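# Move utility cart through door into yellow bay

## Task

Get the utility cart through the self-closing door into the other room and park it in the yellow bay so that all four of its wheels are inside the tape and none rests on the tape. The case of copy paper must finish in the cart's top tray, entirely within its edges. The door must be closed at the end. One or both robots may be used. A robot that falls over or is left tilted means failure.

## Robot and tools

ROBOTS. Two identical Hello Robot Stretch 4 units, r1 and r2. Each has an omni-wheel base, a lift on a vertical mast, an arm that telescopes forward, a wrist (yaw, pitch, roll) and a two-finger gripper. They stand about 1.6 m tall, and the base rim lies within 0.23 m of the base origin. Each reports only in its own frames, so their positions relative to each other can be judged only from images, lidar_m and wrist_depth_mm. A hard press between the two robots (including one gripper closing on the other's fingers) fails the scene; once bases touch, even millimetres more driving presses hard. Contact through a held or loose object does not count. The same base command can differ in travel by up to about 3 cm per metre between robots, which strains a shared load and can tip a robot. Loose objects may occasionally get a small push from outside.

FRAMES. Base frame: origin on the floor below the base centre, x forward, y left, z up, metres. hand_pose (a point between the open fingertips) is given in it and may be slightly off. Odometry frame is the base frame at scene start; base_odometry counts wheel turns only (slip counts as travel), heading in rad, left positive, -3.142 to 3.142.

TOOL move. Arguments: r1, r2, cameras, blocking. blocking must always be false, or the call is refused; the call returns in about 0.5 s while motion continues. Each robot object may hold base, joints, speeds, pace, contact_limits, or end_of_arm alone. A robot not named keeps whatever it was doing.
- base: a relative offset from where the base last reported itself (or from its current spot if a move is still running). {"translate_m": d} forward positive, -2 to 2 m; {"strafe_m": d} left positive, -2 to 2 m; {"rotate_rad": d} counter-clockwise positive, -3.2 to 3.2 rad. translate_m and strafe_m may be combined into one straight diagonal; rotate_rad cannot be combined.
- joints: absolute targets by name, one set per robot: lift_m 0 to 1.2; arm_m 0 to 0.55; wrist_yaw_rad -1.134 to 4.276 (0 ahead, positive left, 3.14 folded back); wrist_pitch_rad -1.117 to 4.259 (0 level, 1.57 pointing down); wrist_roll_rad -1.117 to 4.259 (positive clockwise seen from behind); gripper_m -0.038 to 0.141, fingertip gap in metres, off by up to 0.015. Targets beyond range are clipped and reported; other out-of-range values refuse the call; unknown keys make it invalid.
- pace: "slow", "default", "fast", "max". Base 0.1/0.3/0.4/0.6 m/s and 1/2/3/4 rad/s; lift 0.15/0.3/0.4/0.5 m/s; arm 0.1/0.4/0.6/0.7 m/s; wrist 1.82 rad/s always. A raised lift (above 0.2) slows the base, down to 0.3 m/s and 1 rad/s at 1.2.
- speeds: per-joint top speed overriding pace (not gripper_m).
- contact_limits: 0 (lightest) to 1 for arm_m, lift_m, translate_m, strafe_m, rotate_rad, default 0.5, given next to its own command. A base limit persists until the next action naming base. arm_m even at 0 stops only after roughly 15 to 40 N; for a light press use 0 and aim 1 to 3 mm past contact. Carrying a load upward needs lift_m limit at least 0.15 for 1 kg, 0.3 for 2 kg.
- end_of_arm: "enable_torque" revives wrist or gripper motors that shut off.
All motions in one action start together. Motions cap at 14 s (time_out).

TOOL wait: seconds 0 to 10, optional cameras. Returns early once any running move finishes; wait(0) shows an "earlier move" line.
TOOL stop: brakes everything on both robots, re-brakes slack wheels; braked joints may keep pressing on contact.
TOOL zoom_image: camera plus region [x0,y0,x1,y1] in pixels from top-left, at most 504 by 504, on the newest image.
TOOL finished_scene: scene number; ends the scene irreversibly, so the goal must hold without robots.
Cameras: r1_/r2_ head_camera, head_left_camera, head_right_camera, wrist_camera, or "all".

RESULTS. The "move" line gives each moved robot "done" or its worst status. Robots under "as last shown" were not commanded and show stale lines. Statuses: done (wheels turned fully, even if slipping), moving, off_target (may still push), contact_stop (held back, now slack), time_out (target dropped), limit_stop_at_own_body, limit_stop_at_tilt (lean above 6 degrees; lift, arm, wheels go slack), torque_fault. The first result showing an unrequested stop, or a refused call, cancels the rest of that reply's move/wait/finished_scene calls. on_its_own reports unrequested behaviour (slack, held, off). lidar_m: 12 distances, sector 1 straight ahead then counter-clockwise (4 left, 7 behind, 10 right); "-" means nothing or closer than 0.25 m; misses glass, thin legs. wrist_depth_mm: 7x7 grid of depths 100 to 2000 mm, "-" when unknown or under ~200 mm. turned_by_wheels vs turned_by_imu differing by over ~0.1 rad per move suggests a hit or slip. base_tilt in degrees (forward, right) with up to 3 degree bias. motor_effort in percent (peak in brackets); servo_current in mA; a gripper squeeze shows as a current rise.

GRIPPING. Command a gap more than 0.015 below the object's width; about 0.06 below resists tugging. To close behind a handle send -0.02 or less. Readings never confirm a grasp.

AVOID. Self-collision: gripper over base with lift low (below ~0.2, or ~0.45 pointing down); pitch up combined with roll or right yaw; folded wrist with tilt or roll; lift near 0.05 while retracting. Tipping: over 1 kg held with arm_m above 0.2 while driving or turning, especially fast; strong pushes or pulls with a high gripper. Do not slam, drop things far, hit fixed or heavy objects hard, or leave a robot tilted.

Each tool is called after "Request:" as name(argument=value, ...) on one line, values as JSON.

## Session

Request:
move(blocking=false, cameras=["all"])

Scene clock: 0.00 s.
r1.base_odometry: x=+0.000 y=+0.000 heading=+0.000
r1.turned_by_wheels: +0.000
r1.turned_by_imu: +0.000
r1.base_tilt: forward=-1.6 right=+1.3
r1.lidar_m: 1.92 2.25 3.81 1.93 0.97 0.84 0.83 0.93 0.77 0.76 0.93 1.59
r1.base_status: not commanded
r1.joint_positions: lift_m=+0.127 arm_m=+0.000 wrist_yaw_rad=+3.089 wrist_pitch_rad=+0.002 wrist_roll_rad=+0.000 gripper_m=+0.056
r1.joint_status: not commanded
r1.measured_speeds: all 0
r1.motor_effort: lift_m=+20 arm_m=-4 wheel_0=+0 wheel_1=+1 wheel_2=+1
r1.servo_current: wrist_yaw_rad=39 wrist_pitch_rad=46 wrist_roll_rad=65 gripper_m=39
r1.hand_pose: x=-0.1125 y=+0.1024 z=+0.3046 quat_wxyz=(+0.026, -0.001, +0.000, +1.000) (m; r1's base frame)
r1.wrist_depth_mm: 137 138 - - - - - / 113 139 - - - - - / 117 140 224 - - - - / 137 161 - - - - - / - - - - - - - / - - 191 - 187 - - / 842 759 750 788 788 732 768
r2.base_odometry: x=+0.000 y=+0.000 heading=+0.000
r2.turned_by_wheels: +0.000
r2.turned_by_imu: +0.000
r2.base_tilt: forward=-0.6 right=+0.1
r2.lidar_m: 2.02 1.45 1.40 1.49 2.01 2.22 2.34 3.17 1.60 3.62 2.59 2.46
r2.base_status: not commanded
r2.joint_positions: lift_m=+0.295 arm_m=+0.000 wrist_yaw_rad=+3.133 wrist_pitch_rad=+0.002 wrist_roll_rad=+0.000 gripper_m=+0.056
r2.joint_status: not commanded
r2.measured_speeds: all 0
r2.motor_effort: lift_m=+18 arm_m=-4 wheel_0=+0 wheel_1=-1 wheel_2=+0
r2.servo_current: wrist_yaw_rad=46 wrist_pitch_rad=39 wrist_roll_rad=46 gripper_m=59
r2.hand_pose: x=-0.1167 y=+0.0898 z=+0.4727 quat_wxyz=(+0.004, -0.001, +0.000, +1.000) (m; r2's base frame)
r2.wrist_depth_mm: - 140 - - - - - / - 126 150 - - - - / - 130 185 - - - - / 144 143 272 - - - - / 229 - - - - - - / 226 1576 196 1576 190 1618 1464 / 226 1060 1138 - - 1025 1060
pictures: r1_head_camera, r1_head_left_camera, r1_head_right_camera, r1_wrist_camera, r2_head_camera, r2_head_left_camera, r2_head_right_camera, r2_wrist_camera
Images, in order (width x height): r1_head_camera 420x560, r1_head_left_camera 420x672, r1_head_right_camera 420x672, r1_wrist_camera 616x392, r2_head_camera 420x560, r2_head_left_camera 420x672, r2_head_right_camera 420x672, r2_wrist_camera 616x392.

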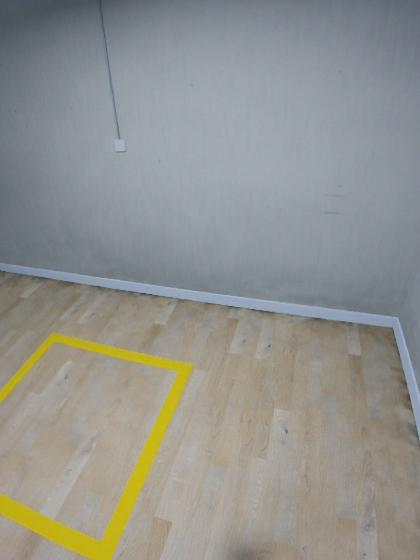

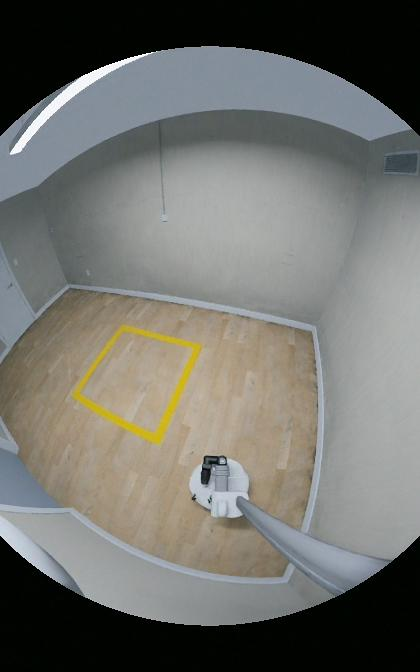

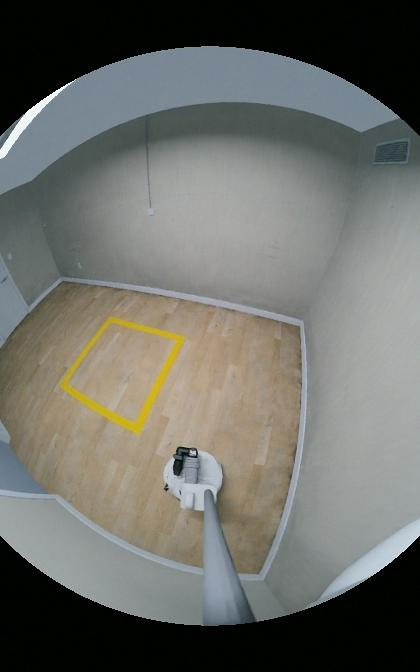

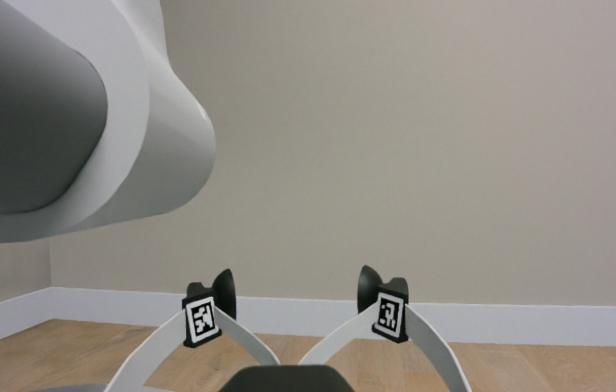

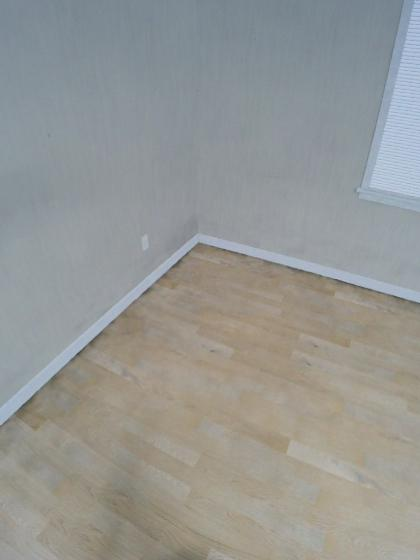

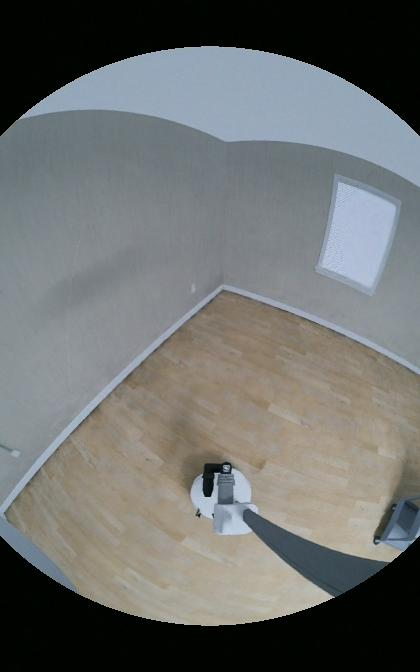

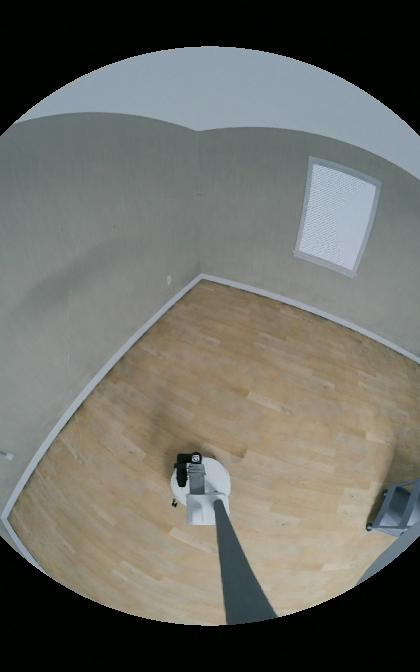

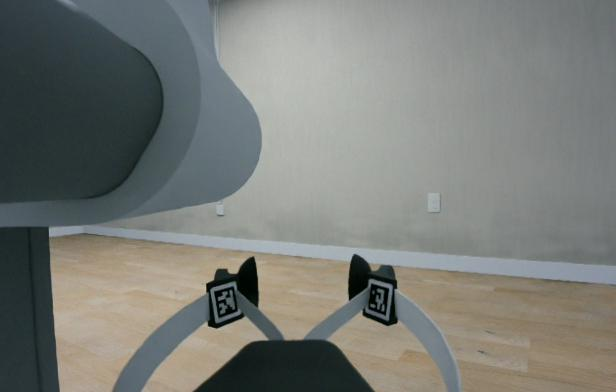

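Request:
move(blocking=false, r1={"base": {"rotate_rad": 1.2}, "pace": "fast"}, r2={"base": {"rotate_rad": -1.6}, "pace": "fast"})

Request:
wait(seconds=2, cameras=["r1_head_camera", "r1_head_left_camera", "r2_head_camera", "r2_head_left_camera", "r2_head_right_camera"])

Scene clock: 4.63 s.
move: r1 moving; r2 moving
r1.base_odometry: x=+0.000 y=+0.000 heading=+0.378
r1.turned_by_wheels: +0.378
r1.turned_by_imu: +0.379
r1.base_tilt: forward=-1.6 right=+1.2
r1.lidar_m: 2.06 3.10 2.42 1.11 0.86 0.81 0.91 0.78 0.78 0.85 1.27 1.93
r1.base_status: rotate_rad moving
r1.joint_positions: lift_m=+0.127 arm_m=+0.000 wrist_yaw_rad=+3.089 wrist_pitch_rad=+0.002 wrist_roll_rad=+0.000 gripper_m=+0.056
r1.joint_status: not commanded
r1.measured_speeds: translate_m=+0.000 strafe_m=+0.000 rotate_rad=+1.458 lift_m=+0.000 arm_m=+0.000 wrist_yaw_rad=+0.000 wrist_pitch_rad=+0.000 wrist_roll_rad=+0.000
r1.motor_effort: lift_m=+20(20) arm_m=-4(4) wheel_0=-9(10) wheel_1=-8(10) wheel_2=-9(9)
r1.servo_current: wrist_yaw_rad=59(59) wrist_pitch_rad=39(46) wrist_roll_rad=46(59) gripper_m=39(39)
r1.hand_pose: x=-0.1125 y=+0.1024 z=+0.3046 quat_wxyz=(+0.026, -0.001, +0.000, +1.000) (m; r1's base frame)
r1.wrist_depth_mm: 136 138 - - - - - / 113 139 - - - - - / 118 140 229 - - - - / 137 161 - - - - - / - - - - - - - / - 991 190 - 187 - - / 778 750 750 798 750 699 -
r2.base_odometry: x=+0.000 y=+0.000 heading=-0.378
r2.turned_by_wheels: -0.378
r2.turned_by_imu: -0.366
r2.base_tilt: forward=-0.7 right=+0.1
r2.lidar_m: 2.47 1.77 1.43 1.38 1.56 2.26 2.24 2.48 3.79 1.63 3.18 2.52
r2.base_status: rotate_rad moving
r2.joint_positions: lift_m=+0.295 arm_m=+0.000 wrist_yaw_rad=+3.133 wrist_pitch_rad=+0.002 wrist_roll_rad=+0.000 gripper_m=+0.056
r2.joint_status: not commanded
r2.measured_speeds: translate_m=+0.000 strafe_m=-0.001 rotate_rad=-1.461 lift_m=+0.000 arm_m=+0.000 wrist_yaw_rad=+0.000 wrist_pitch_rad=+0.000 wrist_roll_rad=+0.000
r2.motor_effort: lift_m=+18(18) arm_m=-4(4) wheel_0=+9(10) wheel_1=+10(12) wheel_2=+11(12)
r2.servo_current: wrist_yaw_rad=33(52) wrist_pitch_rad=39(46) wrist_roll_rad=52(52) gripper_m=39(59)
r2.hand_pose: x=-0.1167 y=+0.0898 z=+0.4727 quat_wxyz=(+0.004, -0.001, +0.000, +1.000) (m; r2's base frame)
r2.wrist_depth_mm: - 141 - - - - - / - 127 150 - - - - / - 130 184 - - - - / 144 143 272 - - - - / 229 - - - - - - / 227 1576 196 1576 190 1661 1464 / 226 1060 1138 - - 1060 1060
pictures: none

Scene clock: 5.70 s.
earlier move: r1 done; r2 moving
r1.base_odometry: x=+0.000 y=+0.000 heading=+1.200
r1.turned_by_wheels: +0.822
r1.turned_by_imu: +0.827
r1.base_tilt: forward=-1.6 right=+1.3
r1.lidar_m: 3.89 1.55 0.93 0.83 0.87 0.87 0.77 0.79 1.02 1.91 1.98 2.46
r1.base_status: done
r1.joint_positions: lift_m=+0.127 arm_m=+0.000 wrist_yaw_rad=+3.089 wrist_pitch_rad=+0.002 wrist_roll_rad=+0.000 gripper_m=+0.056
r1.joint_status: not commanded
r1.measured_speeds: all 0
r1.motor_effort: lift_m=+20(20) arm_m=-4(4) wheel_0=+1(11) wheel_1=+1(10) wheel_2=+2(9)
r1.servo_current: wrist_yaw_rad=59(59) wrist_pitch_rad=46(52) wrist_roll_rad=46(59) gripper_m=39(46)
r1.hand_pose: x=-0.1125 y=+0.1024 z=+0.3046 quat_wxyz=(+0.026, -0.001, +0.000, +1.000) (m; r1's base frame)
r1.wrist_depth_mm: 136 139 - - - - - / 113 139 - - - - - / 118 140 227 - - - - / 137 161 - - - - - / - - - - - - - / - - 190 - 186 - - / 788 163 750 798 788 788 768
r2.base_odometry: x=+0.000 y=+0.000 heading=-1.599
r2.turned_by_wheels: -1.221
r2.turned_by_imu: -1.189
r2.base_tilt: forward=-0.7 right=+0.0
r2.lidar_m: 3.67 2.59 2.49 2.06 1.47 1.41 1.47 1.96 2.22 2.33 3.11 1.62
r2.base_status: rotate_rad moving
r2.joint_positions: lift_m=+0.295 arm_m=+0.000 wrist_yaw_rad=+3.133 wrist_pitch_rad=+0.002 wrist_roll_rad=+0.000 gripper_m=+0.056
r2.joint_status: not commanded
r2.measured_speeds: all 0
r2.motor_effort: lift_m=+18(18) arm_m=-4(4) wheel_0=+4(13) wheel_1=+1(14) wheel_2=+4(12)
r2.servo_current: wrist_yaw_rad=33(59) wrist_pitch_rad=39(46) wrist_roll_rad=46(52) gripper_m=52(59)
r2.hand_pose: x=-0.1167 y=+0.0898 z=+0.4727 quat_wxyz=(+0.004, -0.001, +0.000, +1.000) (m; r2's base frame)
r2.wrist_depth_mm: - 140 - - - - - / - 127 142 - - - - / - 130 185 - - - - / 144 144 226 - - - - / 230 - - - - - - / 227 1537 196 1308 190 - - / 226 1078 1160 - - 1042 1060
wait: 1.07 of 2 s (r1 has come to rest)
pictures: r1_head_camera, r1_head_left_camera, r2_head_camera, r2_head_left_camera, r2_head_right_camera
Images, in order (width x height): r1_head_camera 420x560, r1_head_left_camera 420x672, r2_head_camera 420x560, r2_head_left_camera 420x672, r2_head_right_camera 420x672.

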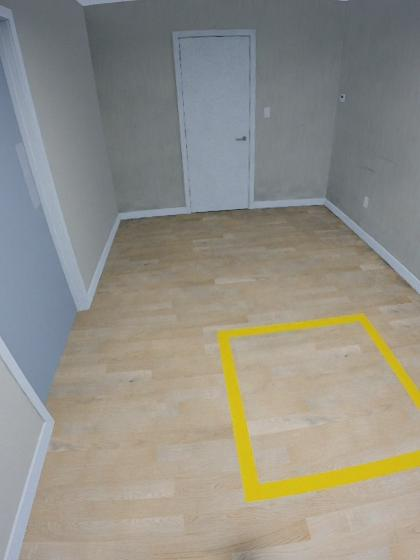

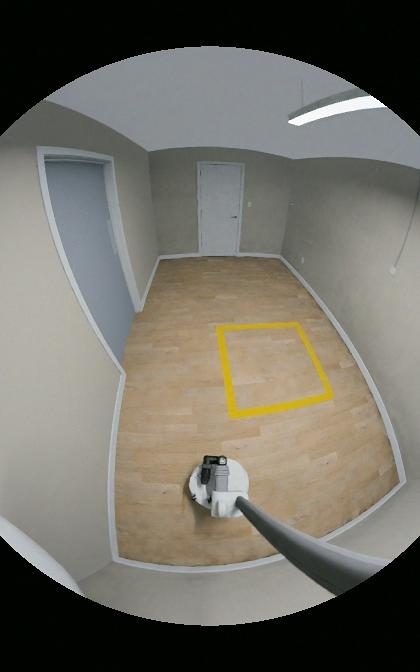

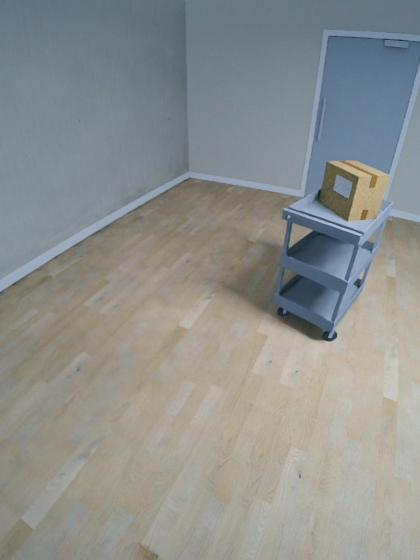

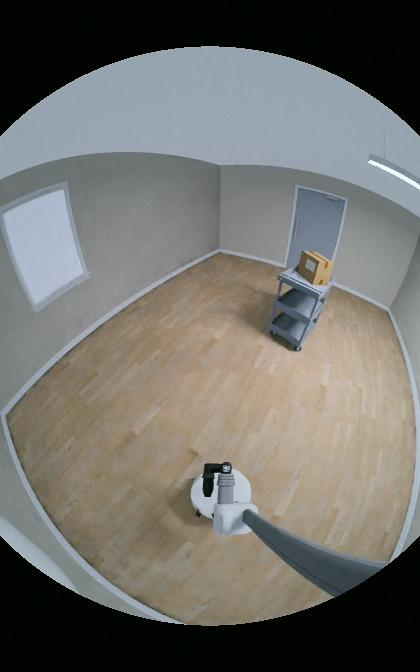

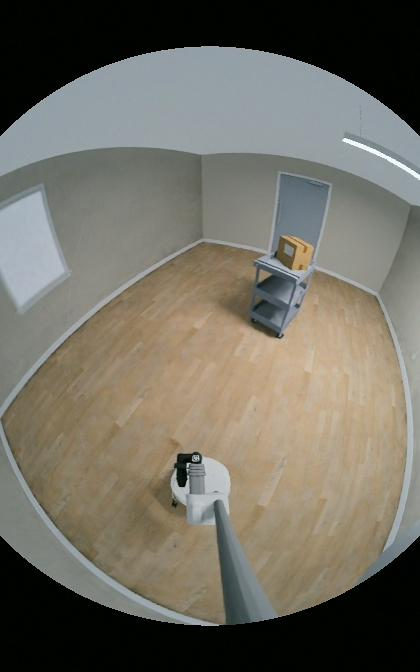

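Request:
zoom_image(camera="r2_head_camera", region=[250, 20, 420, 350])

Request:
zoom_image(camera="r1_head_left_camera", region=[20, 120, 340, 430])

Scaled by 1.527 from the camera's 420x560 image, which has a finer 1200x1600 frame.

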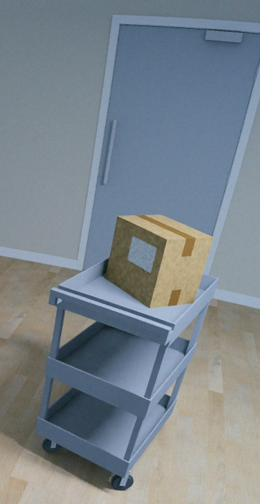

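Scaled by 1.575 from the camera's 420x672 image, which has a finer 600x960 frame.

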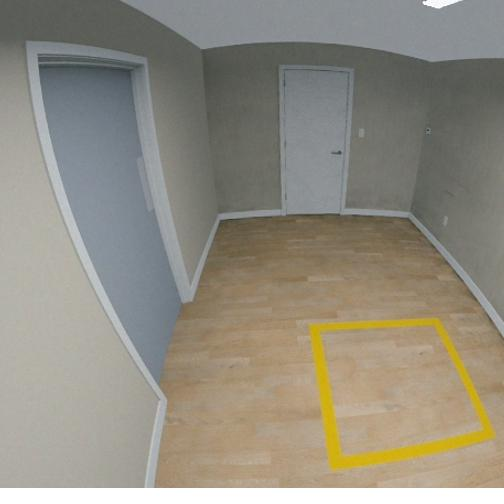

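Request:
zoom_image(camera="r2_head_camera", region=[265, 150, 405, 350])

Request:
move(blocking=false, r1={"base": {"rotate_rad": 0.9}, "pace": "fast"}, r2={"base": {"translate_m": 0.4}, "pace": "fast", "joints": {"wrist_yaw_rad": 0.0, "lift_m": 0.9}})

Request:
wait(seconds=1.5, cameras=[])

Request:
wait(seconds=1.5, cameras=["r1_head_camera", "r2_head_camera", "r2_head_right_camera"])

Scaled by 2.520 from the camera's 420x560 image, which has a finer 1200x1600 frame.

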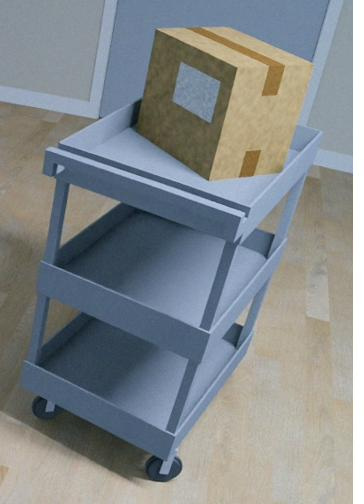

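Scene clock: 47.70 s.
earlier move: r2 done
move: r1 moving; r2 moving
r1.base_odometry: x=+0.000 y=+0.000 heading=+1.578
r1.turned_by_wheels: +0.378
r1.turned_by_imu: +0.379
r1.base_tilt: forward=-1.6 right=+1.3
r1.lidar_m: 1.97 0.99 0.83 0.84 0.92 0.77 0.76 0.92 1.57 1.95 2.22 3.84
r1.base_status: rotate_rad moving
r1.joint_positions: lift_m=+0.127 arm_m=+0.000 wrist_yaw_rad=+3.089 wrist_pitch_rad=+0.002 wrist_roll_rad=+0.000 gripper_m=+0.056
r1.joint_status: not commanded
r1.measured_speeds: translate_m=+0.000 strafe_m=+0.000 rotate_rad=+1.457 lift_m=+0.000 arm_m=+0.000 wrist_yaw_rad=+0.000 wrist_pitch_rad=+0.000 wrist_roll_rad=+0.000
r1.motor_effort: lift_m=+20(20) arm_m=-4(4) wheel_0=-10(10) wheel_1=-9(10) wheel_2=-9(9)
r1.servo_current: wrist_yaw_rad=52(59) wrist_pitch_rad=46(46) wrist_roll_rad=65(65) gripper_m=39(46)
r1.hand_pose: x=-0.1125 y=+0.1024 z=+0.3046 quat_wxyz=(+0.026, -0.001, +0.000, +1.000) (m; r1's base frame)
r1.wrist_depth_mm: 136 138 - - - - - / 113 139 - - - - - / 118 139 228 - - - - / 137 162 - - - - - / - - - - - - - / - - 190 - 188 - - / 842 750 768 143 750 699 759
r2.base_odometry: x=-0.001 y=-0.050 heading=-1.599
r2.turned_by_wheels: +0.000
r2.turned_by_imu: +0.001
r2.base_tilt: forward=-0.7 right=+0.1
r2.lidar_m: 3.62 2.57 2.45 2.16 1.52 1.45 1.52 2.05 2.23 2.34 3.14 1.58
r2.base_status: translate_m moving
r2.joint_positions: lift_m=+0.358 arm_m=+0.000 wrist_yaw_rad=+2.523 wrist_pitch_rad=+0.002 wrist_roll_rad=+0.000 gripper_m=+0.056
r2.joint_status: lift_m moving; wrist_yaw_rad moving
r2.measured_speeds: translate_m=+0.195 strafe_m=+0.002 rotate_rad=-0.002 lift_m=+0.243 arm_m=+0.000 wrist_yaw_rad=-1.733 wrist_pitch_rad=+0.000 wrist_roll_rad=+0.000
r2.motor_effort: lift_m=+24(24) arm_m=-4(4) wheel_0=+10(15) wheel_1=+9(10) wheel_2=-15(16)
r2.servo_current: wrist_yaw_rad=137(143) wrist_pitch_rad=39(46) wrist_roll_rad=59(59) gripper_m=46(52)
r2.hand_pose: x=-0.0133 y=+0.2385 z=+0.5357 quat_wxyz=(+0.304, -0.001, +0.000, +0.953) (m; r2's base frame)
r2.wrist_depth_mm: - - - - - - - / - - - - - - - / - - - - - - - / - - - - - - - / - - - - - - - / - - 191 171 189 - 1430 / 1281 1160 1255 - - 1138 1138
pictures: none

Scene clock: 48.60 s.
earlier move: r1 done; r2 moving
r1.base_odometry: x=+0.000 y=+0.000 heading=+2.101
r1.turned_by_wheels: +0.522
r1.turned_by_imu: +0.526
r1.base_tilt: forward=-1.6 right=+1.3
r1.lidar_m: 1.00 0.85 0.85 0.91 0.77 0.77 0.89 1.59 1.95 2.25 3.77 1.94
r1.base_status: done
r1.joint_positions: lift_m=+0.127 arm_m=+0.000 wrist_yaw_rad=+3.089 wrist_pitch_rad=+0.002 wrist_roll_rad=+0.000 gripper_m=+0.056
r1.joint_status: not commanded
r1.measured_speeds: all 0
r1.motor_effort: lift_m=+20(20) arm_m=-4(4) wheel_0=+1(10) wheel_1=+0(10) wheel_2=+2(9)
r1.servo_current: wrist_yaw_rad=65(65) wrist_pitch_rad=39(52) wrist_roll_rad=52(65) gripper_m=39(46)
r1.hand_pose: x=-0.1125 y=+0.1024 z=+0.3046 quat_wxyz=(+0.026, -0.001, +0.000, +1.000) (m; r1's base frame)
r1.wrist_depth_mm: 136 138 - - - - - / 113 139 - - - - - / 117 140 228 - - - - / 137 162 - - - - - / 1708 - - - - - - / 1182 1182 192 - 187 - - / 842 741 759 798 759 - -
r2.base_odometry: x=-0.009 y=-0.329 heading=-1.599
r2.turned_by_wheels: +0.000
r2.turned_by_imu: +0.001
r2.base_tilt: forward=-0.6 right=+0.1
r2.lidar_m: 3.42 2.46 2.31 2.44 1.78 1.69 1.75 2.42 2.37 2.47 3.34 1.32
r2.base_status: translate_m moving
r2.joint_positions: lift_m=+0.696 arm_m=+0.000 wrist_yaw_rad=+0.959 wrist_pitch_rad=+0.002 wrist_roll_rad=+0.000 gripper_m=+0.056
r2.joint_status: lift_m moving; wrist_yaw_rad moving
r2.measured_speeds: translate_m=+0.245 strafe_m=+0.000 rotate_rad=+0.000 lift_m=+0.400 arm_m=+0.000 wrist_yaw_rad=-1.741 wrist_pitch_rad=+0.000 wrist_roll_rad=+0.000
r2.motor_effort: lift_m=+25(26) arm_m=-4(4) wheel_0=+0(15) wheel_1=+2(10) wheel_2=-3(16)
r2.servo_current: wrist_yaw_rad=117(143) wrist_pitch_rad=39(46) wrist_roll_rad=46(59) gripper_m=46(52)
r2.hand_pose: x=+0.4081 y=+0.1859 z=+0.8737 quat_wxyz=(+0.887, +0.000, +0.001, +0.461) (m; r2's base frame)
r2.wrist_depth_mm: - - - - - - - / - - - - - - - / - - - - - - - / - - - - - - - / - - - - - - - / - - 196 - 192 - - / 1983 1808 1808 - - 1808 1756
wait: 0.90 of 1.5 s (r1 has come to rest)
pictures: none
No camera images: "cameras" was empty.

Scene clock: 49.80 s.
earlier move: r2 done
r1.base_odometry: x=+0.000 y=+0.000 heading=+2.101
r1.turned_by_wheels: +0.000
r1.turned_by_imu: +0.000
r1.base_tilt: forward=-1.6 right=+1.2
r1.lidar_m: 1.02 0.84 0.81 0.94 0.76 0.76 0.91 1.57 1.95 2.24 3.85 1.94
r1.base_status: done
r1.joint_positions: lift_m=+0.127 arm_m=+0.000 wrist_yaw_rad=+3.089 wrist_pitch_rad=+0.002 wrist_roll_rad=+0.000 gripper_m=+0.056
r1.joint_status: not commanded
r1.measured_speeds: all 0
r1.motor_effort: lift_m=+20(20) arm_m=-4(4) wheel_0=+1(10) wheel_1=+0(10) wheel_2=+2(9)
r1.servo_current: wrist_yaw_rad=46(65) wrist_pitch_rad=46(52) wrist_roll_rad=39(65) gripper_m=39(52)
r1.hand_pose: x=-0.1125 y=+0.1024 z=+0.3046 quat_wxyz=(+0.026, -0.001, +0.000, +1.000) (m; r1's base frame)
r1.wrist_depth_mm: 136 139 - - - - - / 113 139 - - - - - / 117 139 229 - - - - / 137 162 - - - - - / 1661 - - - - - - / 1182 1205 193 - 187 - - / 842 750 750 788 750 - -
r2.base_odometry: x=-0.011 y=-0.400 heading=-1.599
r2.turned_by_wheels: +0.000
r2.turned_by_imu: +0.000
r2.base_tilt: forward=-0.7 right=+0.1
r2.lidar_m: 3.35 2.42 2.29 2.42 1.87 1.76 1.83 2.50 2.42 2.50 3.41 1.28
r2.base_status: done
r2.joint_positions: lift_m=+0.900 arm_m=+0.000 wrist_yaw_rad=+0.003 wrist_pitch_rad=+0.002 wrist_roll_rad=+0.000 gripper_m=+0.056
r2.joint_status: all done
r2.measured_speeds: all 0
r2.motor_effort: lift_m=+21(26) arm_m=-4(4) wheel_0=+0(15) wheel_1=+3(10) wheel_2=-3(16)
r2.servo_current: wrist_yaw_rad=52(163) wrist_pitch_rad=39(46) wrist_roll_rad=39(59) gripper_m=52(52)
r2.hand_pose: x=+0.4596 y=-0.0866 z=+1.0775 quat_wxyz=(+1.000, +0.000, +0.001, +0.001) (m; r2's base frame)
r2.wrist_depth_mm: - - - - - - - / - - - - - - - / - - - - - - - / - - - - - - 1281 / - - - - - - 1160 / - - 196 - 190 - 931 / - - - - - - -
wait: 1.20 of 1.5 s (r2 has come to rest)
pictures: r1_head_camera, r2_head_camera, r2_head_right_camera
Images, in order (width x height): r1_head_camera 420x560, r2_head_camera 420x560, r2_head_right_camera 420x672.

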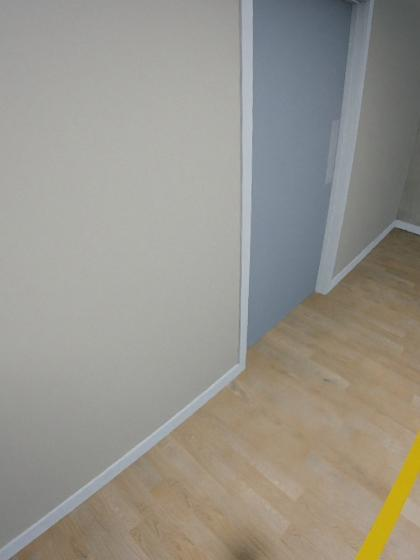

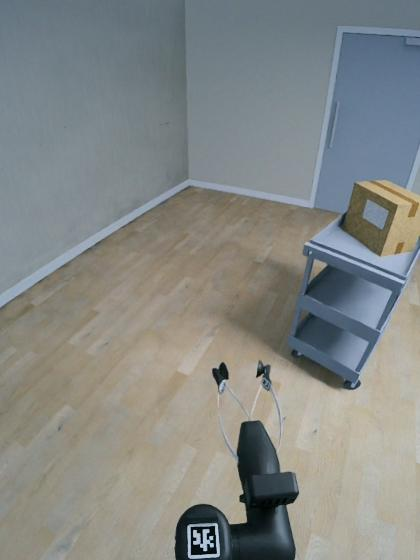

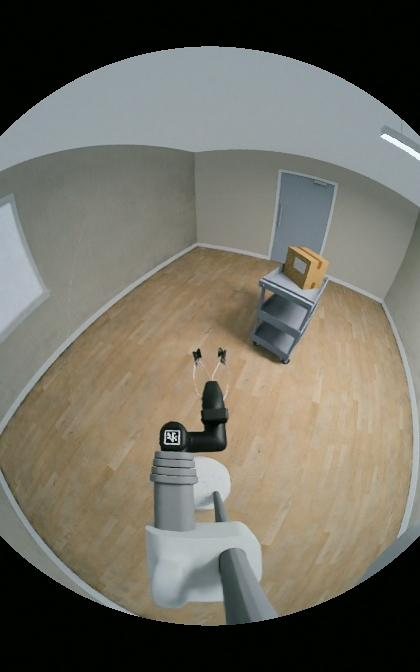

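Request:
move(blocking=false, r1={"base": {"rotate_rad": 0.765}, "pace": "fast"}, r2={"base": {"rotate_rad": -0.56}, "pace": "fast"})

Request:
wait(seconds=1.0)

Request:
move(blocking=false, r1={"base": {"strafe_m": -1.6}, "pace": "fast"}, cameras=["r1_head_camera", "r2_head_camera", "r2_head_right_camera", "r2_wrist_camera"])

Scene clock: 111.43 s.
move: r1 moving; r2 moving
r1.base_odometry: x=+0.000 y=+0.000 heading=+2.479
r1.turned_by_wheels: +0.378
r1.turned_by_imu: +0.379
r1.base_tilt: forward=-1.6 right=+1.3
r1.lidar_m: 0.87 0.84 0.90 0.79 0.75 0.85 1.24 1.93 2.08 3.10 2.50 1.14
r1.base_status: rotate_rad moving
r1.joint_positions: lift_m=+0.127 arm_m=+0.000 wrist_yaw_rad=+3.089 wrist_pitch_rad=+0.002 wrist_roll_rad=+0.000 gripper_m=+0.056
r1.joint_status: not commanded
r1.measured_speeds: translate_m=+0.000 strafe_m=+0.000 rotate_rad=+1.457 lift_m=+0.000 arm_m=+0.000 wrist_yaw_rad=+0.000 wrist_pitch_rad=+0.000 wrist_roll_rad=+0.000
r1.motor_effort: lift_m=+20(20) arm_m=-4(4) wheel_0=-8(11) wheel_1=-8(9) wheel_2=-9(9)
r1.servo_current: wrist_yaw_rad=39(65) wrist_pitch_rad=39(46) wrist_roll_rad=33(65) gripper_m=39(46)
r1.hand_pose: x=-0.1125 y=+0.1024 z=+0.3046 quat_wxyz=(+0.026, -0.001, +0.000, +1.000) (m; r1's base frame)
r1.wrist_depth_mm: 136 138 - - - - - / 113 139 - - - - - / 117 140 230 - - - - / 137 162 - - - - - / 1708 1708 - - - - - / 1182 1182 192 1205 187 - - / 854 732 768 809 788 707 -
r2.base_odometry: x=-0.011 y=-0.400 heading=-1.838
r2.turned_by_wheels: -0.239
r2.turned_by_imu: -0.231
r2.base_tilt: forward=-0.7 right=+0.0
r2.lidar_m: 1.34 2.68 2.29 2.29 2.04 1.77 1.77 2.06 2.42 2.44 2.79 1.28
r2.base_status: rotate_rad moving
r2.joint_positions: lift_m=+0.900 arm_m=+0.000 wrist_yaw_rad=+0.003 wrist_pitch_rad=+0.002 wrist_roll_rad=+0.000 gripper_m=+0.056
r2.joint_status: not commanded
r2.measured_speeds: translate_m=-0.001 strafe_m=+0.001 rotate_rad=-0.922 lift_m=+0.000 arm_m=+0.000 wrist_yaw_rad=+0.000 wrist_pitch_rad=+0.000 wrist_roll_rad=+0.000
r2.motor_effort: lift_m=+21(21) arm_m=-4(4) wheel_0=+7(8) wheel_1=+8(9) wheel_2=+11(12)
r2.servo_current: wrist_yaw_rad=33(59) wrist_pitch_rad=39(46) wrist_roll_rad=33(59) gripper_m=52(52)
r2.hand_pose: x=+0.4596 y=-0.0866 z=+1.0775 quat_wxyz=(+1.000, +0.000, +0.001, +0.001) (m; r2's base frame)
r2.wrist_depth_mm: - - - - - - - / - - - - - - - / - - - - - - - / - - - - - 1308 - / - - - - - 1229 - / - - 196 - 190 - - / - - - - - - -
pictures: none

Scene clock: 112.23 s.
earlier move: r1 done; r2 moving
r1.base_odometry: x=+0.000 y=+0.000 heading=+2.865
r1.turned_by_wheels: +0.387
r1.turned_by_imu: +0.390
r1.base_tilt: forward=-1.6 right=+1.3
r1.lidar_m: 0.84 0.87 0.82 0.77 0.82 1.08 1.92 2.02 2.68 3.95 1.25 0.90
r1.base_status: done
r1.joint_positions: lift_m=+0.127 arm_m=+0.000 wrist_yaw_rad=+3.089 wrist_pitch_rad=+0.002 wrist_roll_rad=+0.000 gripper_m=+0.056
r1.joint_status: not commanded
r1.measured_speeds: all 0
r1.motor_effort: lift_m=+20(20) arm_m=-4(4) wheel_0=-1(11) wheel_1=+0(9) wheel_2=+0(9)
r1.servo_current: wrist_yaw_rad=65(65) wrist_pitch_rad=39(52) wrist_roll_rad=46(65) gripper_m=39(46)
r1.hand_pose: x=-0.1125 y=+0.1024 z=+0.3046 quat_wxyz=(+0.026, -0.001, +0.000, +1.000) (m; r1's base frame)
r1.wrist_depth_mm: 136 138 - - - - - / 113 139 - - - - - / 118 140 271 - - - - / 137 162 - - - - - / 1708 1661 - - - - - / 1205 1182 194 1182 187 1118 - / 831 750 750 788 788 788 768
r2.base_odometry: x=-0.011 y=-0.400 heading=-2.159
r2.turned_by_wheels: -0.320
r2.turned_by_imu: -0.312
r2.base_tilt: forward=-0.6 right=+0.1
r2.lidar_m: 1.26 3.52 2.45 2.29 2.40 1.87 1.75 1.83 2.39 2.42 2.50 3.26
r2.base_status: rotate_rad moving
r2.joint_positions: lift_m=+0.900 arm_m=+0.000 wrist_yaw_rad=+0.003 wrist_pitch_rad=+0.002 wrist_roll_rad=+0.000 gripper_m=+0.056
r2.joint_status: not commanded
r2.measured_speeds: all 0
r2.motor_effort: lift_m=+21(21) arm_m=-4(4) wheel_0=+0(9) wheel_1=+3(9) wheel_2=+4(12)
r2.servo_current: wrist_yaw_rad=46(59) wrist_pitch_rad=39(46) wrist_roll_rad=46(65) gripper_m=46(52)
r2.hand_pose: x=+0.4595 y=-0.0866 z=+1.0775 quat_wxyz=(+1.000, +0.000, +0.001, +0.001) (m; r2's base frame)
r2.wrist_depth_mm: - - - - - - - / - - - - - - - / - - - - - - - / - - - 1537 - - - / - - - 1430 - - - / - - 196 171 189 - - / - - - - - - -
wait: 0.80 of 1 s (r1 has come to rest)
pictures: none

Scene clock: 112.73 s.
earlier move: r2 done
move: r1 moving
r1.base_odometry: x=+0.016 y=+0.056 heading=+2.865
r1.turned_by_wheels: +0.000
r1.turned_by_imu: -0.001
r1.base_tilt: forward=-1.6 right=+1.3
r1.lidar_m: 0.82 0.87 0.89 0.81 0.86 1.14 1.92 2.00 2.68 3.87 1.27 0.90
r1.base_status: strafe_m moving
r1.joint_positions: lift_m=+0.127 arm_m=+0.000 wrist_yaw_rad=+3.089 wrist_pitch_rad=+0.002 wrist_roll_rad=+0.000 gripper_m=+0.056
r1.joint_status: not commanded
r1.measured_speeds: translate_m=+0.001 strafe_m=-0.225 rotate_rad=-0.004 lift_m=+0.000 arm_m=+0.000 wrist_yaw_rad=+0.000 wrist_pitch_rad=+0.000 wrist_roll_rad=+0.000
r1.motor_effort: lift_m=+20(20) arm_m=-4(4) wheel_0=+12(12) wheel_1=-13(13) wheel_2=+1(1)
r1.servo_current: wrist_yaw_rad=26(65) wrist_pitch_rad=39(52) wrist_roll_rad=46(78) gripper_m=39(52)
r1.hand_pose: x=-0.1125 y=+0.1024 z=+0.3046 quat_wxyz=(+0.026, -0.001, +0.000, +1.000) (m; r1's base frame)
r1.wrist_depth_mm: 136 139 - - - - - / 114 139 - - - - - / 118 140 273 - - - - / 137 161 - - - - - / 1708 1661 - - - - - / 1182 1182 192 1182 187 1160 - / 854 750 759 809 798 778 798
r2.base_odometry: x=-0.011 y=-0.400 heading=-2.159
r2.turned_by_wheels: +0.000
r2.turned_by_imu: +0.000
r2.base_tilt: forward=-0.7 right=+0.0
r2.lidar_m: 1.28 3.51 2.46 2.29 2.40 1.89 1.75 1.80 2.38 2.38 2.49 3.27
r2.base_status: done
r2.joint_positions: lift_m=+0.900 arm_m=+0.000 wrist_yaw_rad=+0.003 wrist_pitch_rad=+0.002 wrist_roll_rad=+0.000 gripper_m=+0.056
r2.joint_status: not commanded
r2.measured_speeds: all 0
r2.motor_effort: lift_m=+21(21) arm_m=-4(4) wheel_0=+4(4) wheel_1=+2(2) wheel_2=+4(5)
r2.servo_current: wrist_yaw_rad=39(59) wrist_pitch_rad=46(46) wrist_roll_rad=46(59) gripper_m=52(59)
r2.hand_pose: x=+0.4595 y=-0.0866 z=+1.0775 quat_wxyz=(+1.000, +0.000, +0.001, +0.001) (m; r2's base frame)
r2.wrist_depth_mm: - - - - - - - / - - - - - - - / - - - - - - - / - - - 1537 - - - / - - - 1464 - - - / - - 196 171 189 - - / - - - - - - -
pictures: r1_head_camera, r2_head_camera, r2_head_right_camera, r2_wrist_camera
Images, in order (width x height): r1_head_camera 420x560, r2_head_camera 420x560, r2_head_right_camera 420x672, r2_wrist_camera 616x392.

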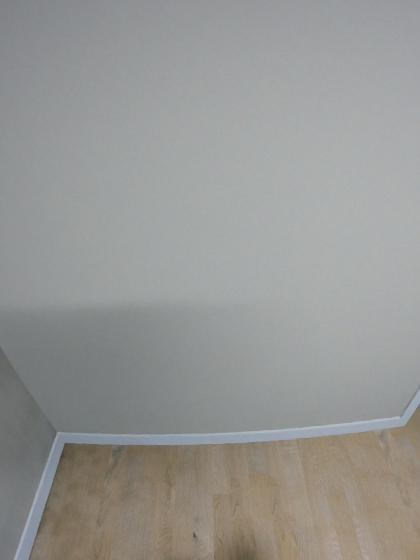

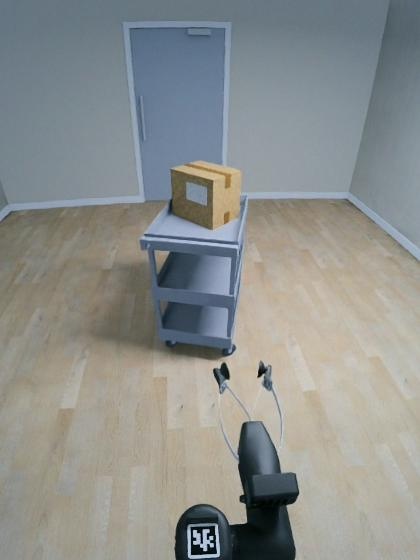

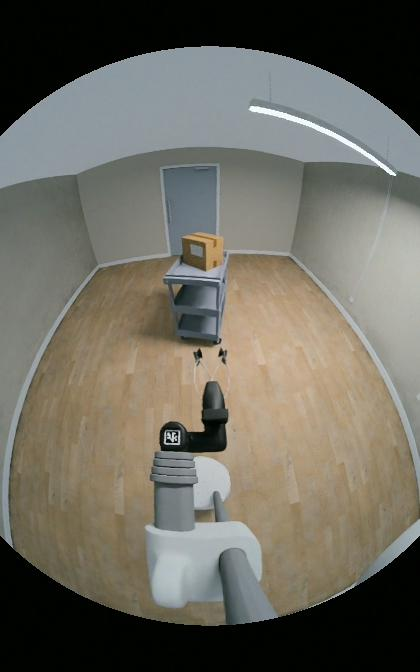

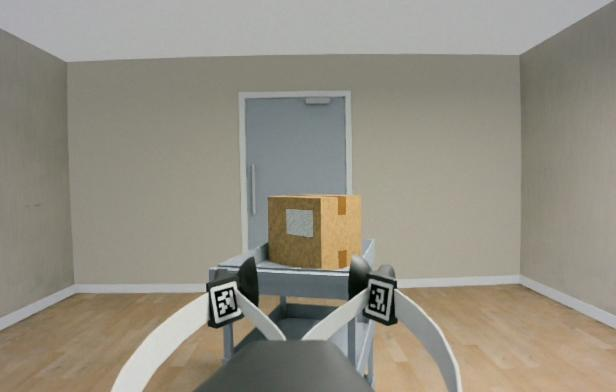

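Request:
zoom_image(camera="r2_head_camera", region=[120, 140, 270, 370])

Request:
wait(seconds=3, cameras=["r1_head_camera", "r1_head_left_camera", "r1_head_right_camera"])

Scaled by 2.191 from the camera's 420x560 image, which has a finer 1200x1600 frame.

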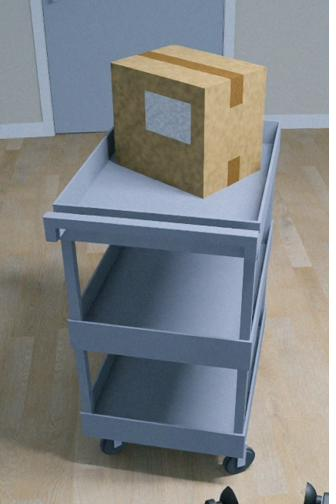

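Scene clock: 117.97 s.
earlier move: r1 done
r1.base_odometry: x=+0.436 y=+1.540 heading=+2.865
r1.turned_by_wheels: +0.000
r1.turned_by_imu: -0.011
r1.base_tilt: forward=-1.6 right=+1.3
r1.lidar_m: 1.01 1.01 1.25 2.36 2.46 1.98 1.86 1.92 2.50 2.33 1.40 1.03
r1.base_status: done
r1.joint_positions: lift_m=+0.127 arm_m=+0.000 wrist_yaw_rad=+3.089 wrist_pitch_rad=+0.002 wrist_roll_rad=+0.000 gripper_m=+0.056
r1.joint_status: not commanded
r1.measured_speeds: all 0
r1.motor_effort: lift_m=+20(20) arm_m=-4(4) wheel_0=-4(13) wheel_1=+1(13) wheel_2=+0(2)
r1.servo_current: wrist_yaw_rad=52(72) wrist_pitch_rad=39(52) wrist_roll_rad=59(78) gripper_m=46(52)
r1.hand_pose: x=-0.1125 y=+0.1024 z=+0.3046 quat_wxyz=(+0.026, -0.001, +0.000, +1.000) (m; r1's base frame)
r1.wrist_depth_mm: - 137 - - - - - / - 137 - - - - - / 112 138 216 - - - - / 126 143 241 - - - - / 1661 - 1708 1983 - - - / 1182 1205 193 1205 187 1160 1160 / 854 759 750 809 788 778 820
r2.base_odometry: x=-0.011 y=-0.400 heading=-2.159
r2.turned_by_wheels: +0.000
r2.turned_by_imu: +0.001
r2.base_tilt: forward=-0.6 right=+0.1
r2.lidar_m: 1.28 3.49 2.45 2.28 2.40 1.87 1.76 1.81 2.41 2.41 2.49 3.28
r2.base_status: done
r2.joint_positions: lift_m=+0.900 arm_m=+0.000 wrist_yaw_rad=+0.003 wrist_pitch_rad=+0.002 wrist_roll_rad=+0.000 gripper_m=+0.056
r2.joint_status: not commanded
r2.measured_speeds: all 0
r2.motor_effort: lift_m=+21(21) arm_m=-4(4) wheel_0=+4(5) wheel_1=+2(2) wheel_2=+4(5)
r2.servo_current: wrist_yaw_rad=46(59) wrist_pitch_rad=46(46) wrist_roll_rad=39(59) gripper_m=52(59)
r2.hand_pose: x=+0.4595 y=-0.0866 z=+1.0775 quat_wxyz=(+1.000, +0.000, +0.001, +0.001) (m; r2's base frame)
r2.wrist_depth_mm: - - - - - - - / - - - - - - - / - - - - - - - / - - - 1537 - - - / - - - 1464 - - - / - - 196 170 189 - - / - - - - - - -
wait: 0.00 of 3 s (r1 has come to rest)
pictures: r1_head_camera, r1_head_left_camera, r1_head_right_camera
Images, in order (width x height): r1_head_camera 420x560, r1_head_left_camera 420x672, r1_head_right_camera 420x672.

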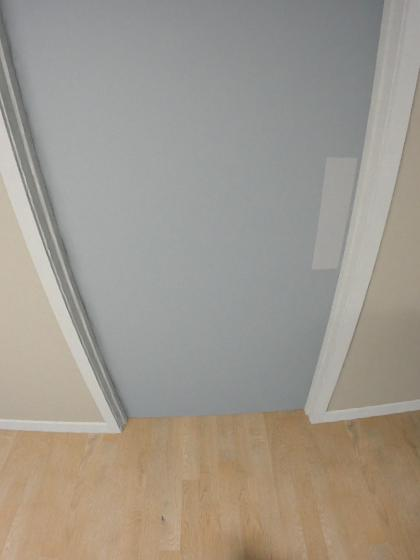

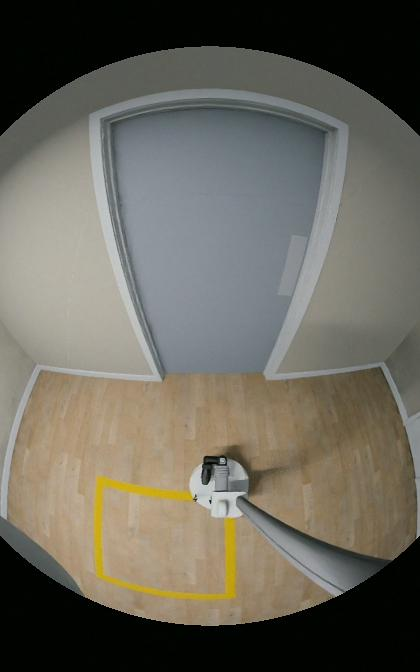

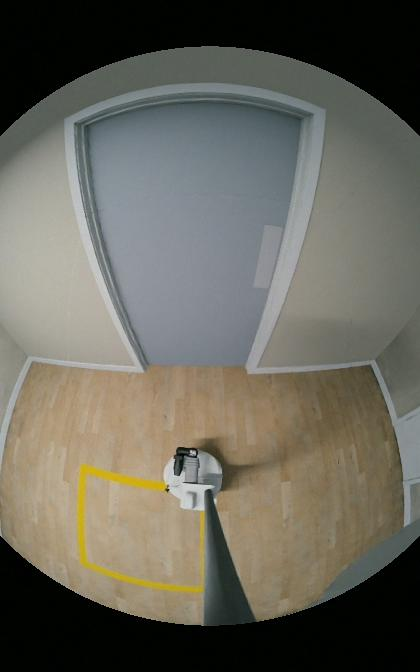

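Request:
move(blocking=false, r1={"base": {"translate_m": 0.55, "strafe_m": -0.19}}, r2={"base": {"translate_m": 0.42, "strafe_m": 0.17}, "joints": {"lift_m": 0.67, "wrist_roll_rad": 1.57, "gripper_m": 0.12}})

Request:
wait(seconds=2.2)

Request:
wait(seconds=1.5, cameras=["r1_head_camera", "r2_head_camera", "r2_wrist_camera"])

Scene clock: 206.87 s.
move: r1 moving; r2 moving
r1.base_odometry: x=+0.409 y=+1.558 heading=+2.866
r1.turned_by_wheels: +0.000
r1.turned_by_imu: +0.000
r1.base_tilt: forward=-1.6 right=+1.3
r1.lidar_m: 0.97 0.98 1.24 2.35 2.44 2.00 1.89 1.95 2.46 2.33 1.34 1.01
r1.base_status: translate_m moving; strafe_m moving
r1.joint_positions: lift_m=+0.127 arm_m=+0.000 wrist_yaw_rad=+3.089 wrist_pitch_rad=+0.002 wrist_roll_rad=+0.000 gripper_m=+0.056
r1.joint_status: not commanded
r1.measured_speeds: translate_m=+0.122 strafe_m=-0.044 rotate_rad=-0.003 lift_m=+0.000 arm_m=+0.000 wrist_yaw_rad=+0.000 wrist_pitch_rad=+0.000 wrist_roll_rad=+0.000
r1.motor_effort: lift_m=+20(20) arm_m=-4(4) wheel_0=+9(9) wheel_1=+2(4) wheel_2=-7(9)
r1.servo_current: wrist_yaw_rad=39(52) wrist_pitch_rad=39(52) wrist_roll_rad=46(65) gripper_m=39(46)
r1.hand_pose: x=-0.1125 y=+0.1024 z=+0.3046 quat_wxyz=(+0.026, -0.001, +0.000, +1.000) (m; r1's base frame)
r1.wrist_depth_mm: - 137 - - - - - / - 138 - - - - - / 112 138 221 - - - - / 126 143 259 - - - - / 1708 - 1983 - - - - / 1205 1182 193 1182 187 1160 1138 / 842 768 750 798 798 778 809
r2.base_odometry: x=-0.018 y=-0.433 heading=-2.158
r2.turned_by_wheels: +0.000
r2.turned_by_imu: +0.001
r2.base_tilt: forward=-0.7 right=+0.0
r2.lidar_m: 1.25 3.51 2.46 2.26 2.37 1.90 1.79 1.84 2.43 2.42 2.50 3.30
r2.base_status: translate_m moving; strafe_m moving
r2.joint_positions: lift_m=+0.862 arm_m=+0.000 wrist_yaw_rad=+0.003 wrist_pitch_rad=+0.002 wrist_roll_rad=+0.589 gripper_m=+0.075
r2.joint_status: lift_m moving; wrist_roll_rad moving; gripper_m moving
r2.measured_speeds: translate_m=+0.121 strafe_m=+0.050 rotate_rad=-0.007 lift_m=-0.146 arm_m=+0.000 wrist_yaw_rad=+0.000 wrist_pitch_rad=+0.000 wrist_roll_rad=+1.820
r2.motor_effort: lift_m=+13(22) arm_m=-4(4) wheel_0=+3(9) wheel_1=+8(11) wheel_2=-12(12)
r2.servo_current: wrist_yaw_rad=46(52) wrist_pitch_rad=46(46) wrist_roll_rad=91(111) gripper_m=85(91)
r2.hand_pose: x=+0.4595 y=-0.0867 z=+1.0401 quat_wxyz=(+0.957, +0.290, +0.001, +0.001) (m; r2's base frame)
r2.wrist_depth_mm: - - - - - - - / - - - - - - - / - - - - - - - / - - - 1464 - - - / - - - 1430 1397 - - / - - 191 1138 187 - 1661 / - - - - - 1499 1397
pictures: none

Scene clock: 209.07 s.
earlier move: r1 moving; r2 moving
r1.base_odometry: x=-0.026 y=+1.862 heading=+2.866
r1.turned_by_wheels: +0.000
r1.turned_by_imu: -0.001
r1.base_tilt: forward=-1.6 right=+1.2
r1.lidar_m: 0.46 0.47 0.65 1.41 2.66 2.52 2.38 2.48 2.27 2.10 0.65 0.47
r1.base_status: translate_m moving; strafe_m moving
r1.joint_positions: lift_m=+0.127 arm_m=+0.000 wrist_yaw_rad=+3.089 wrist_pitch_rad=+0.002 wrist_roll_rad=+0.000 gripper_m=+0.056
r1.joint_status: not commanded
r1.measured_speeds: translate_m=+0.096 strafe_m=-0.032 rotate_rad=-0.001 lift_m=+0.000 arm_m=+0.000 wrist_yaw_rad=+0.000 wrist_pitch_rad=+0.000 wrist_roll_rad=+0.000
r1.motor_effort: lift_m=+20(20) arm_m=-4(4) wheel_0=+0(12) wheel_1=+3(7) wheel_2=+0(10)
r1.servo_current: wrist_yaw_rad=59(72) wrist_pitch_rad=33(52) wrist_roll_rad=59(65) gripper_m=39(46)
r1.hand_pose: x=-0.1125 y=+0.1024 z=+0.3046 quat_wxyz=(+0.026, -0.001, +0.000, +1.000) (m; r1's base frame)
r1.wrist_depth_mm: - 138 - - - - - / - 138 - - - - - / 113 138 224 - - - - / 131 146 - - - - - / 1921 - - - - - - / 1205 1182 193 1182 187 1160 1138 / 854 750 750 143 741 741 759
r2.base_odometry: x=-0.102 y=-0.844 heading=-2.158
r2.turned_by_wheels: +0.000
r2.turned_by_imu: +0.001
r2.base_tilt: forward=-0.7 right=+0.1
r2.lidar_m: 0.89 3.27 2.31 2.14 2.22 2.32 2.17 2.26 2.72 2.57 2.66 0.90
r2.base_status: translate_m moving; strafe_m moving
r2.joint_positions: lift_m=+0.670 arm_m=+0.000 wrist_yaw_rad=+0.003 wrist_pitch_rad=+0.002 wrist_roll_rad=+1.568 gripper_m=+0.120
r2.joint_status: all done
r2.measured_speeds: all 0
r2.motor_effort: lift_m=+14(22) arm_m=-4(4) wheel_0=+1(9) wheel_1=+3(12) wheel_2=-3(13)
r2.servo_current: wrist_yaw_rad=52(59) wrist_pitch_rad=39(52) wrist_roll_rad=39(111) gripper_m=52(117)
r2.hand_pose: x=+0.4595 y=-0.0867 z=+0.8481 quat_wxyz=(+0.708, +0.706, +0.001, +0.000) (m; r2's base frame)
r2.wrist_depth_mm: - - - - - 1661 1138 / - - - 1008 - 683 - / - - 991 707 - 699 - / - - - 723 - 723 - / - - - 768 - 768 - / - - 198 778 213 1499 1160 / - - - - - 1708 1182
wait: 2.20 s; no rest
pictures: none

Scene clock: 209.27 s.
earlier move: r1 moving; r2 done
r1.base_odometry: x=-0.038 y=+1.870 heading=+2.866
r1.turned_by_wheels: +0.000
r1.turned_by_imu: +0.000
r1.base_tilt: forward=-1.6 right=+1.3
r1.lidar_m: 0.45 0.49 0.66 1.32 2.66 2.54 2.40 2.48 2.26 2.03 0.58 0.46
r1.base_status: translate_m moving; strafe_m moving
r1.joint_positions: lift_m=+0.127 arm_m=+0.000 wrist_yaw_rad=+3.089 wrist_pitch_rad=+0.002 wrist_roll_rad=+0.000 gripper_m=+0.056
r1.joint_status: not commanded
r1.measured_speeds: translate_m=+0.047 strafe_m=-0.016 rotate_rad=+0.003 lift_m=+0.000 arm_m=+0.000 wrist_yaw_rad=+0.000 wrist_pitch_rad=+0.000 wrist_roll_rad=+0.000
r1.motor_effort: lift_m=+20(20) arm_m=-4(4) wheel_0=+5(12) wheel_1=+0(7) wheel_2=+1(10)
r1.servo_current: wrist_yaw_rad=59(72) wrist_pitch_rad=52(52) wrist_roll_rad=46(65) gripper_m=46(46)
r1.hand_pose: x=-0.1125 y=+0.1024 z=+0.3046 quat_wxyz=(+0.026, -0.001, +0.000, +1.000) (m; r1's base frame)
r1.wrist_depth_mm: - 137 - - - - - / - 138 - - - - - / 112 138 225 - - - - / 131 145 - - - - - / 1921 - - - - - - / 1182 1229 193 1182 187 1160 1138 / 842 750 750 143 732 732 778
r2.base_odometry: x=-0.102 y=-0.844 heading=-2.158
r2.turned_by_wheels: +0.000
r2.turned_by_imu: +0.000
r2.base_tilt: forward=-0.7 right=+0.1
r2.lidar_m: 0.90 3.24 2.30 2.14 2.23 2.29 2.18 2.23 2.73 2.56 2.63 0.89
r2.base_status: done
r2.joint_positions: lift_m=+0.670 arm_m=+0.000 wrist_yaw_rad=+0.003 wrist_pitch_rad=+0.002 wrist_roll_rad=+1.568 gripper_m=+0.120
r2.joint_status: all done
r2.measured_speeds: all 0
r2.motor_effort: lift_m=+14(22) arm_m=-4(4) wheel_0=+3(9) wheel_1=+3(12) wheel_2=-4(13)
r2.servo_current: wrist_yaw_rad=39(59) wrist_pitch_rad=33(52) wrist_roll_rad=46(111) gripper_m=52(117)
r2.hand_pose: x=+0.4595 y=-0.0867 z=+0.8481 quat_wxyz=(+0.708, +0.706, +0.001, +0.000) (m; r2's base frame)
r2.wrist_depth_mm: - - - - - 1661 1160 / - - - 1008 - 683 - / - - 960 699 - 707 - / - - - 732 - 732 - / - - - 768 - 778 - / - - 199 741 213 1499 1182 / - - - - - 1708 1182
wait: 0.20 of 1.5 s (r2 has come to rest)
pictures: r1_head_camera, r2_head_camera, r2_wrist_camera
Images, in order (width x height): r1_head_camera 420x560, r2_head_camera 420x560, r2_wrist_camera 616x392.

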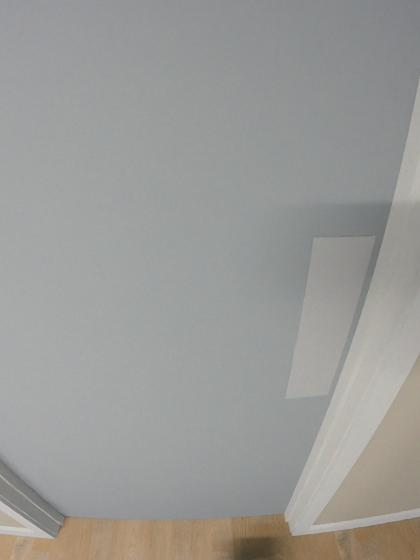

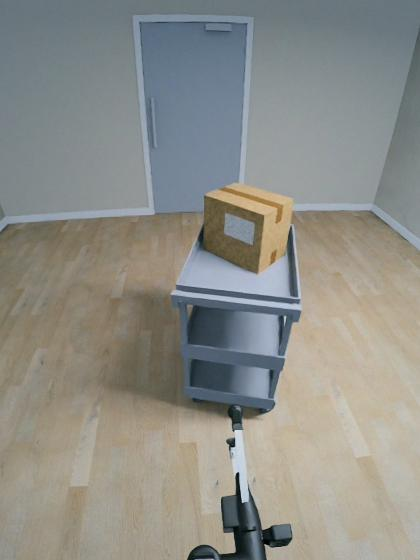

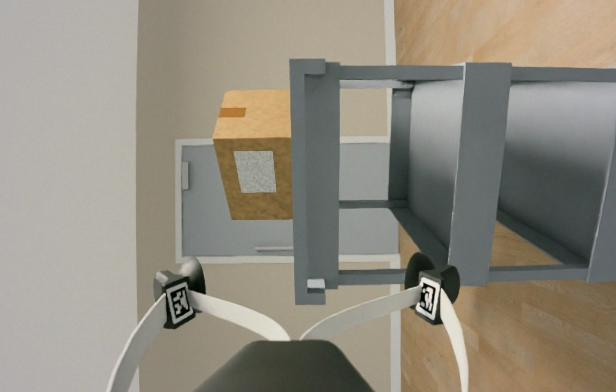

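Request:
zoom_image(camera="r2_wrist_camera", region=[200, 40, 480, 320])

Request:
zoom_image(camera="r2_head_camera", region=[160, 170, 310, 330])

Scaled by 1.800.

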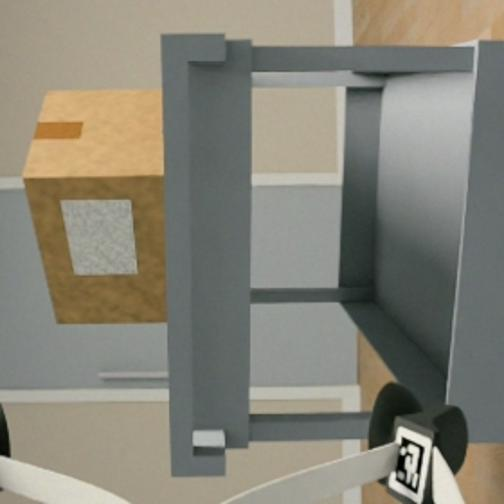

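Scaled by 3.150 from the camera's 420x560 image, which has a finer 1200x1600 frame.

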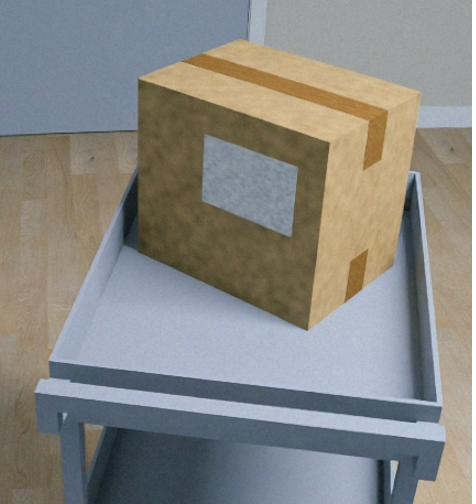

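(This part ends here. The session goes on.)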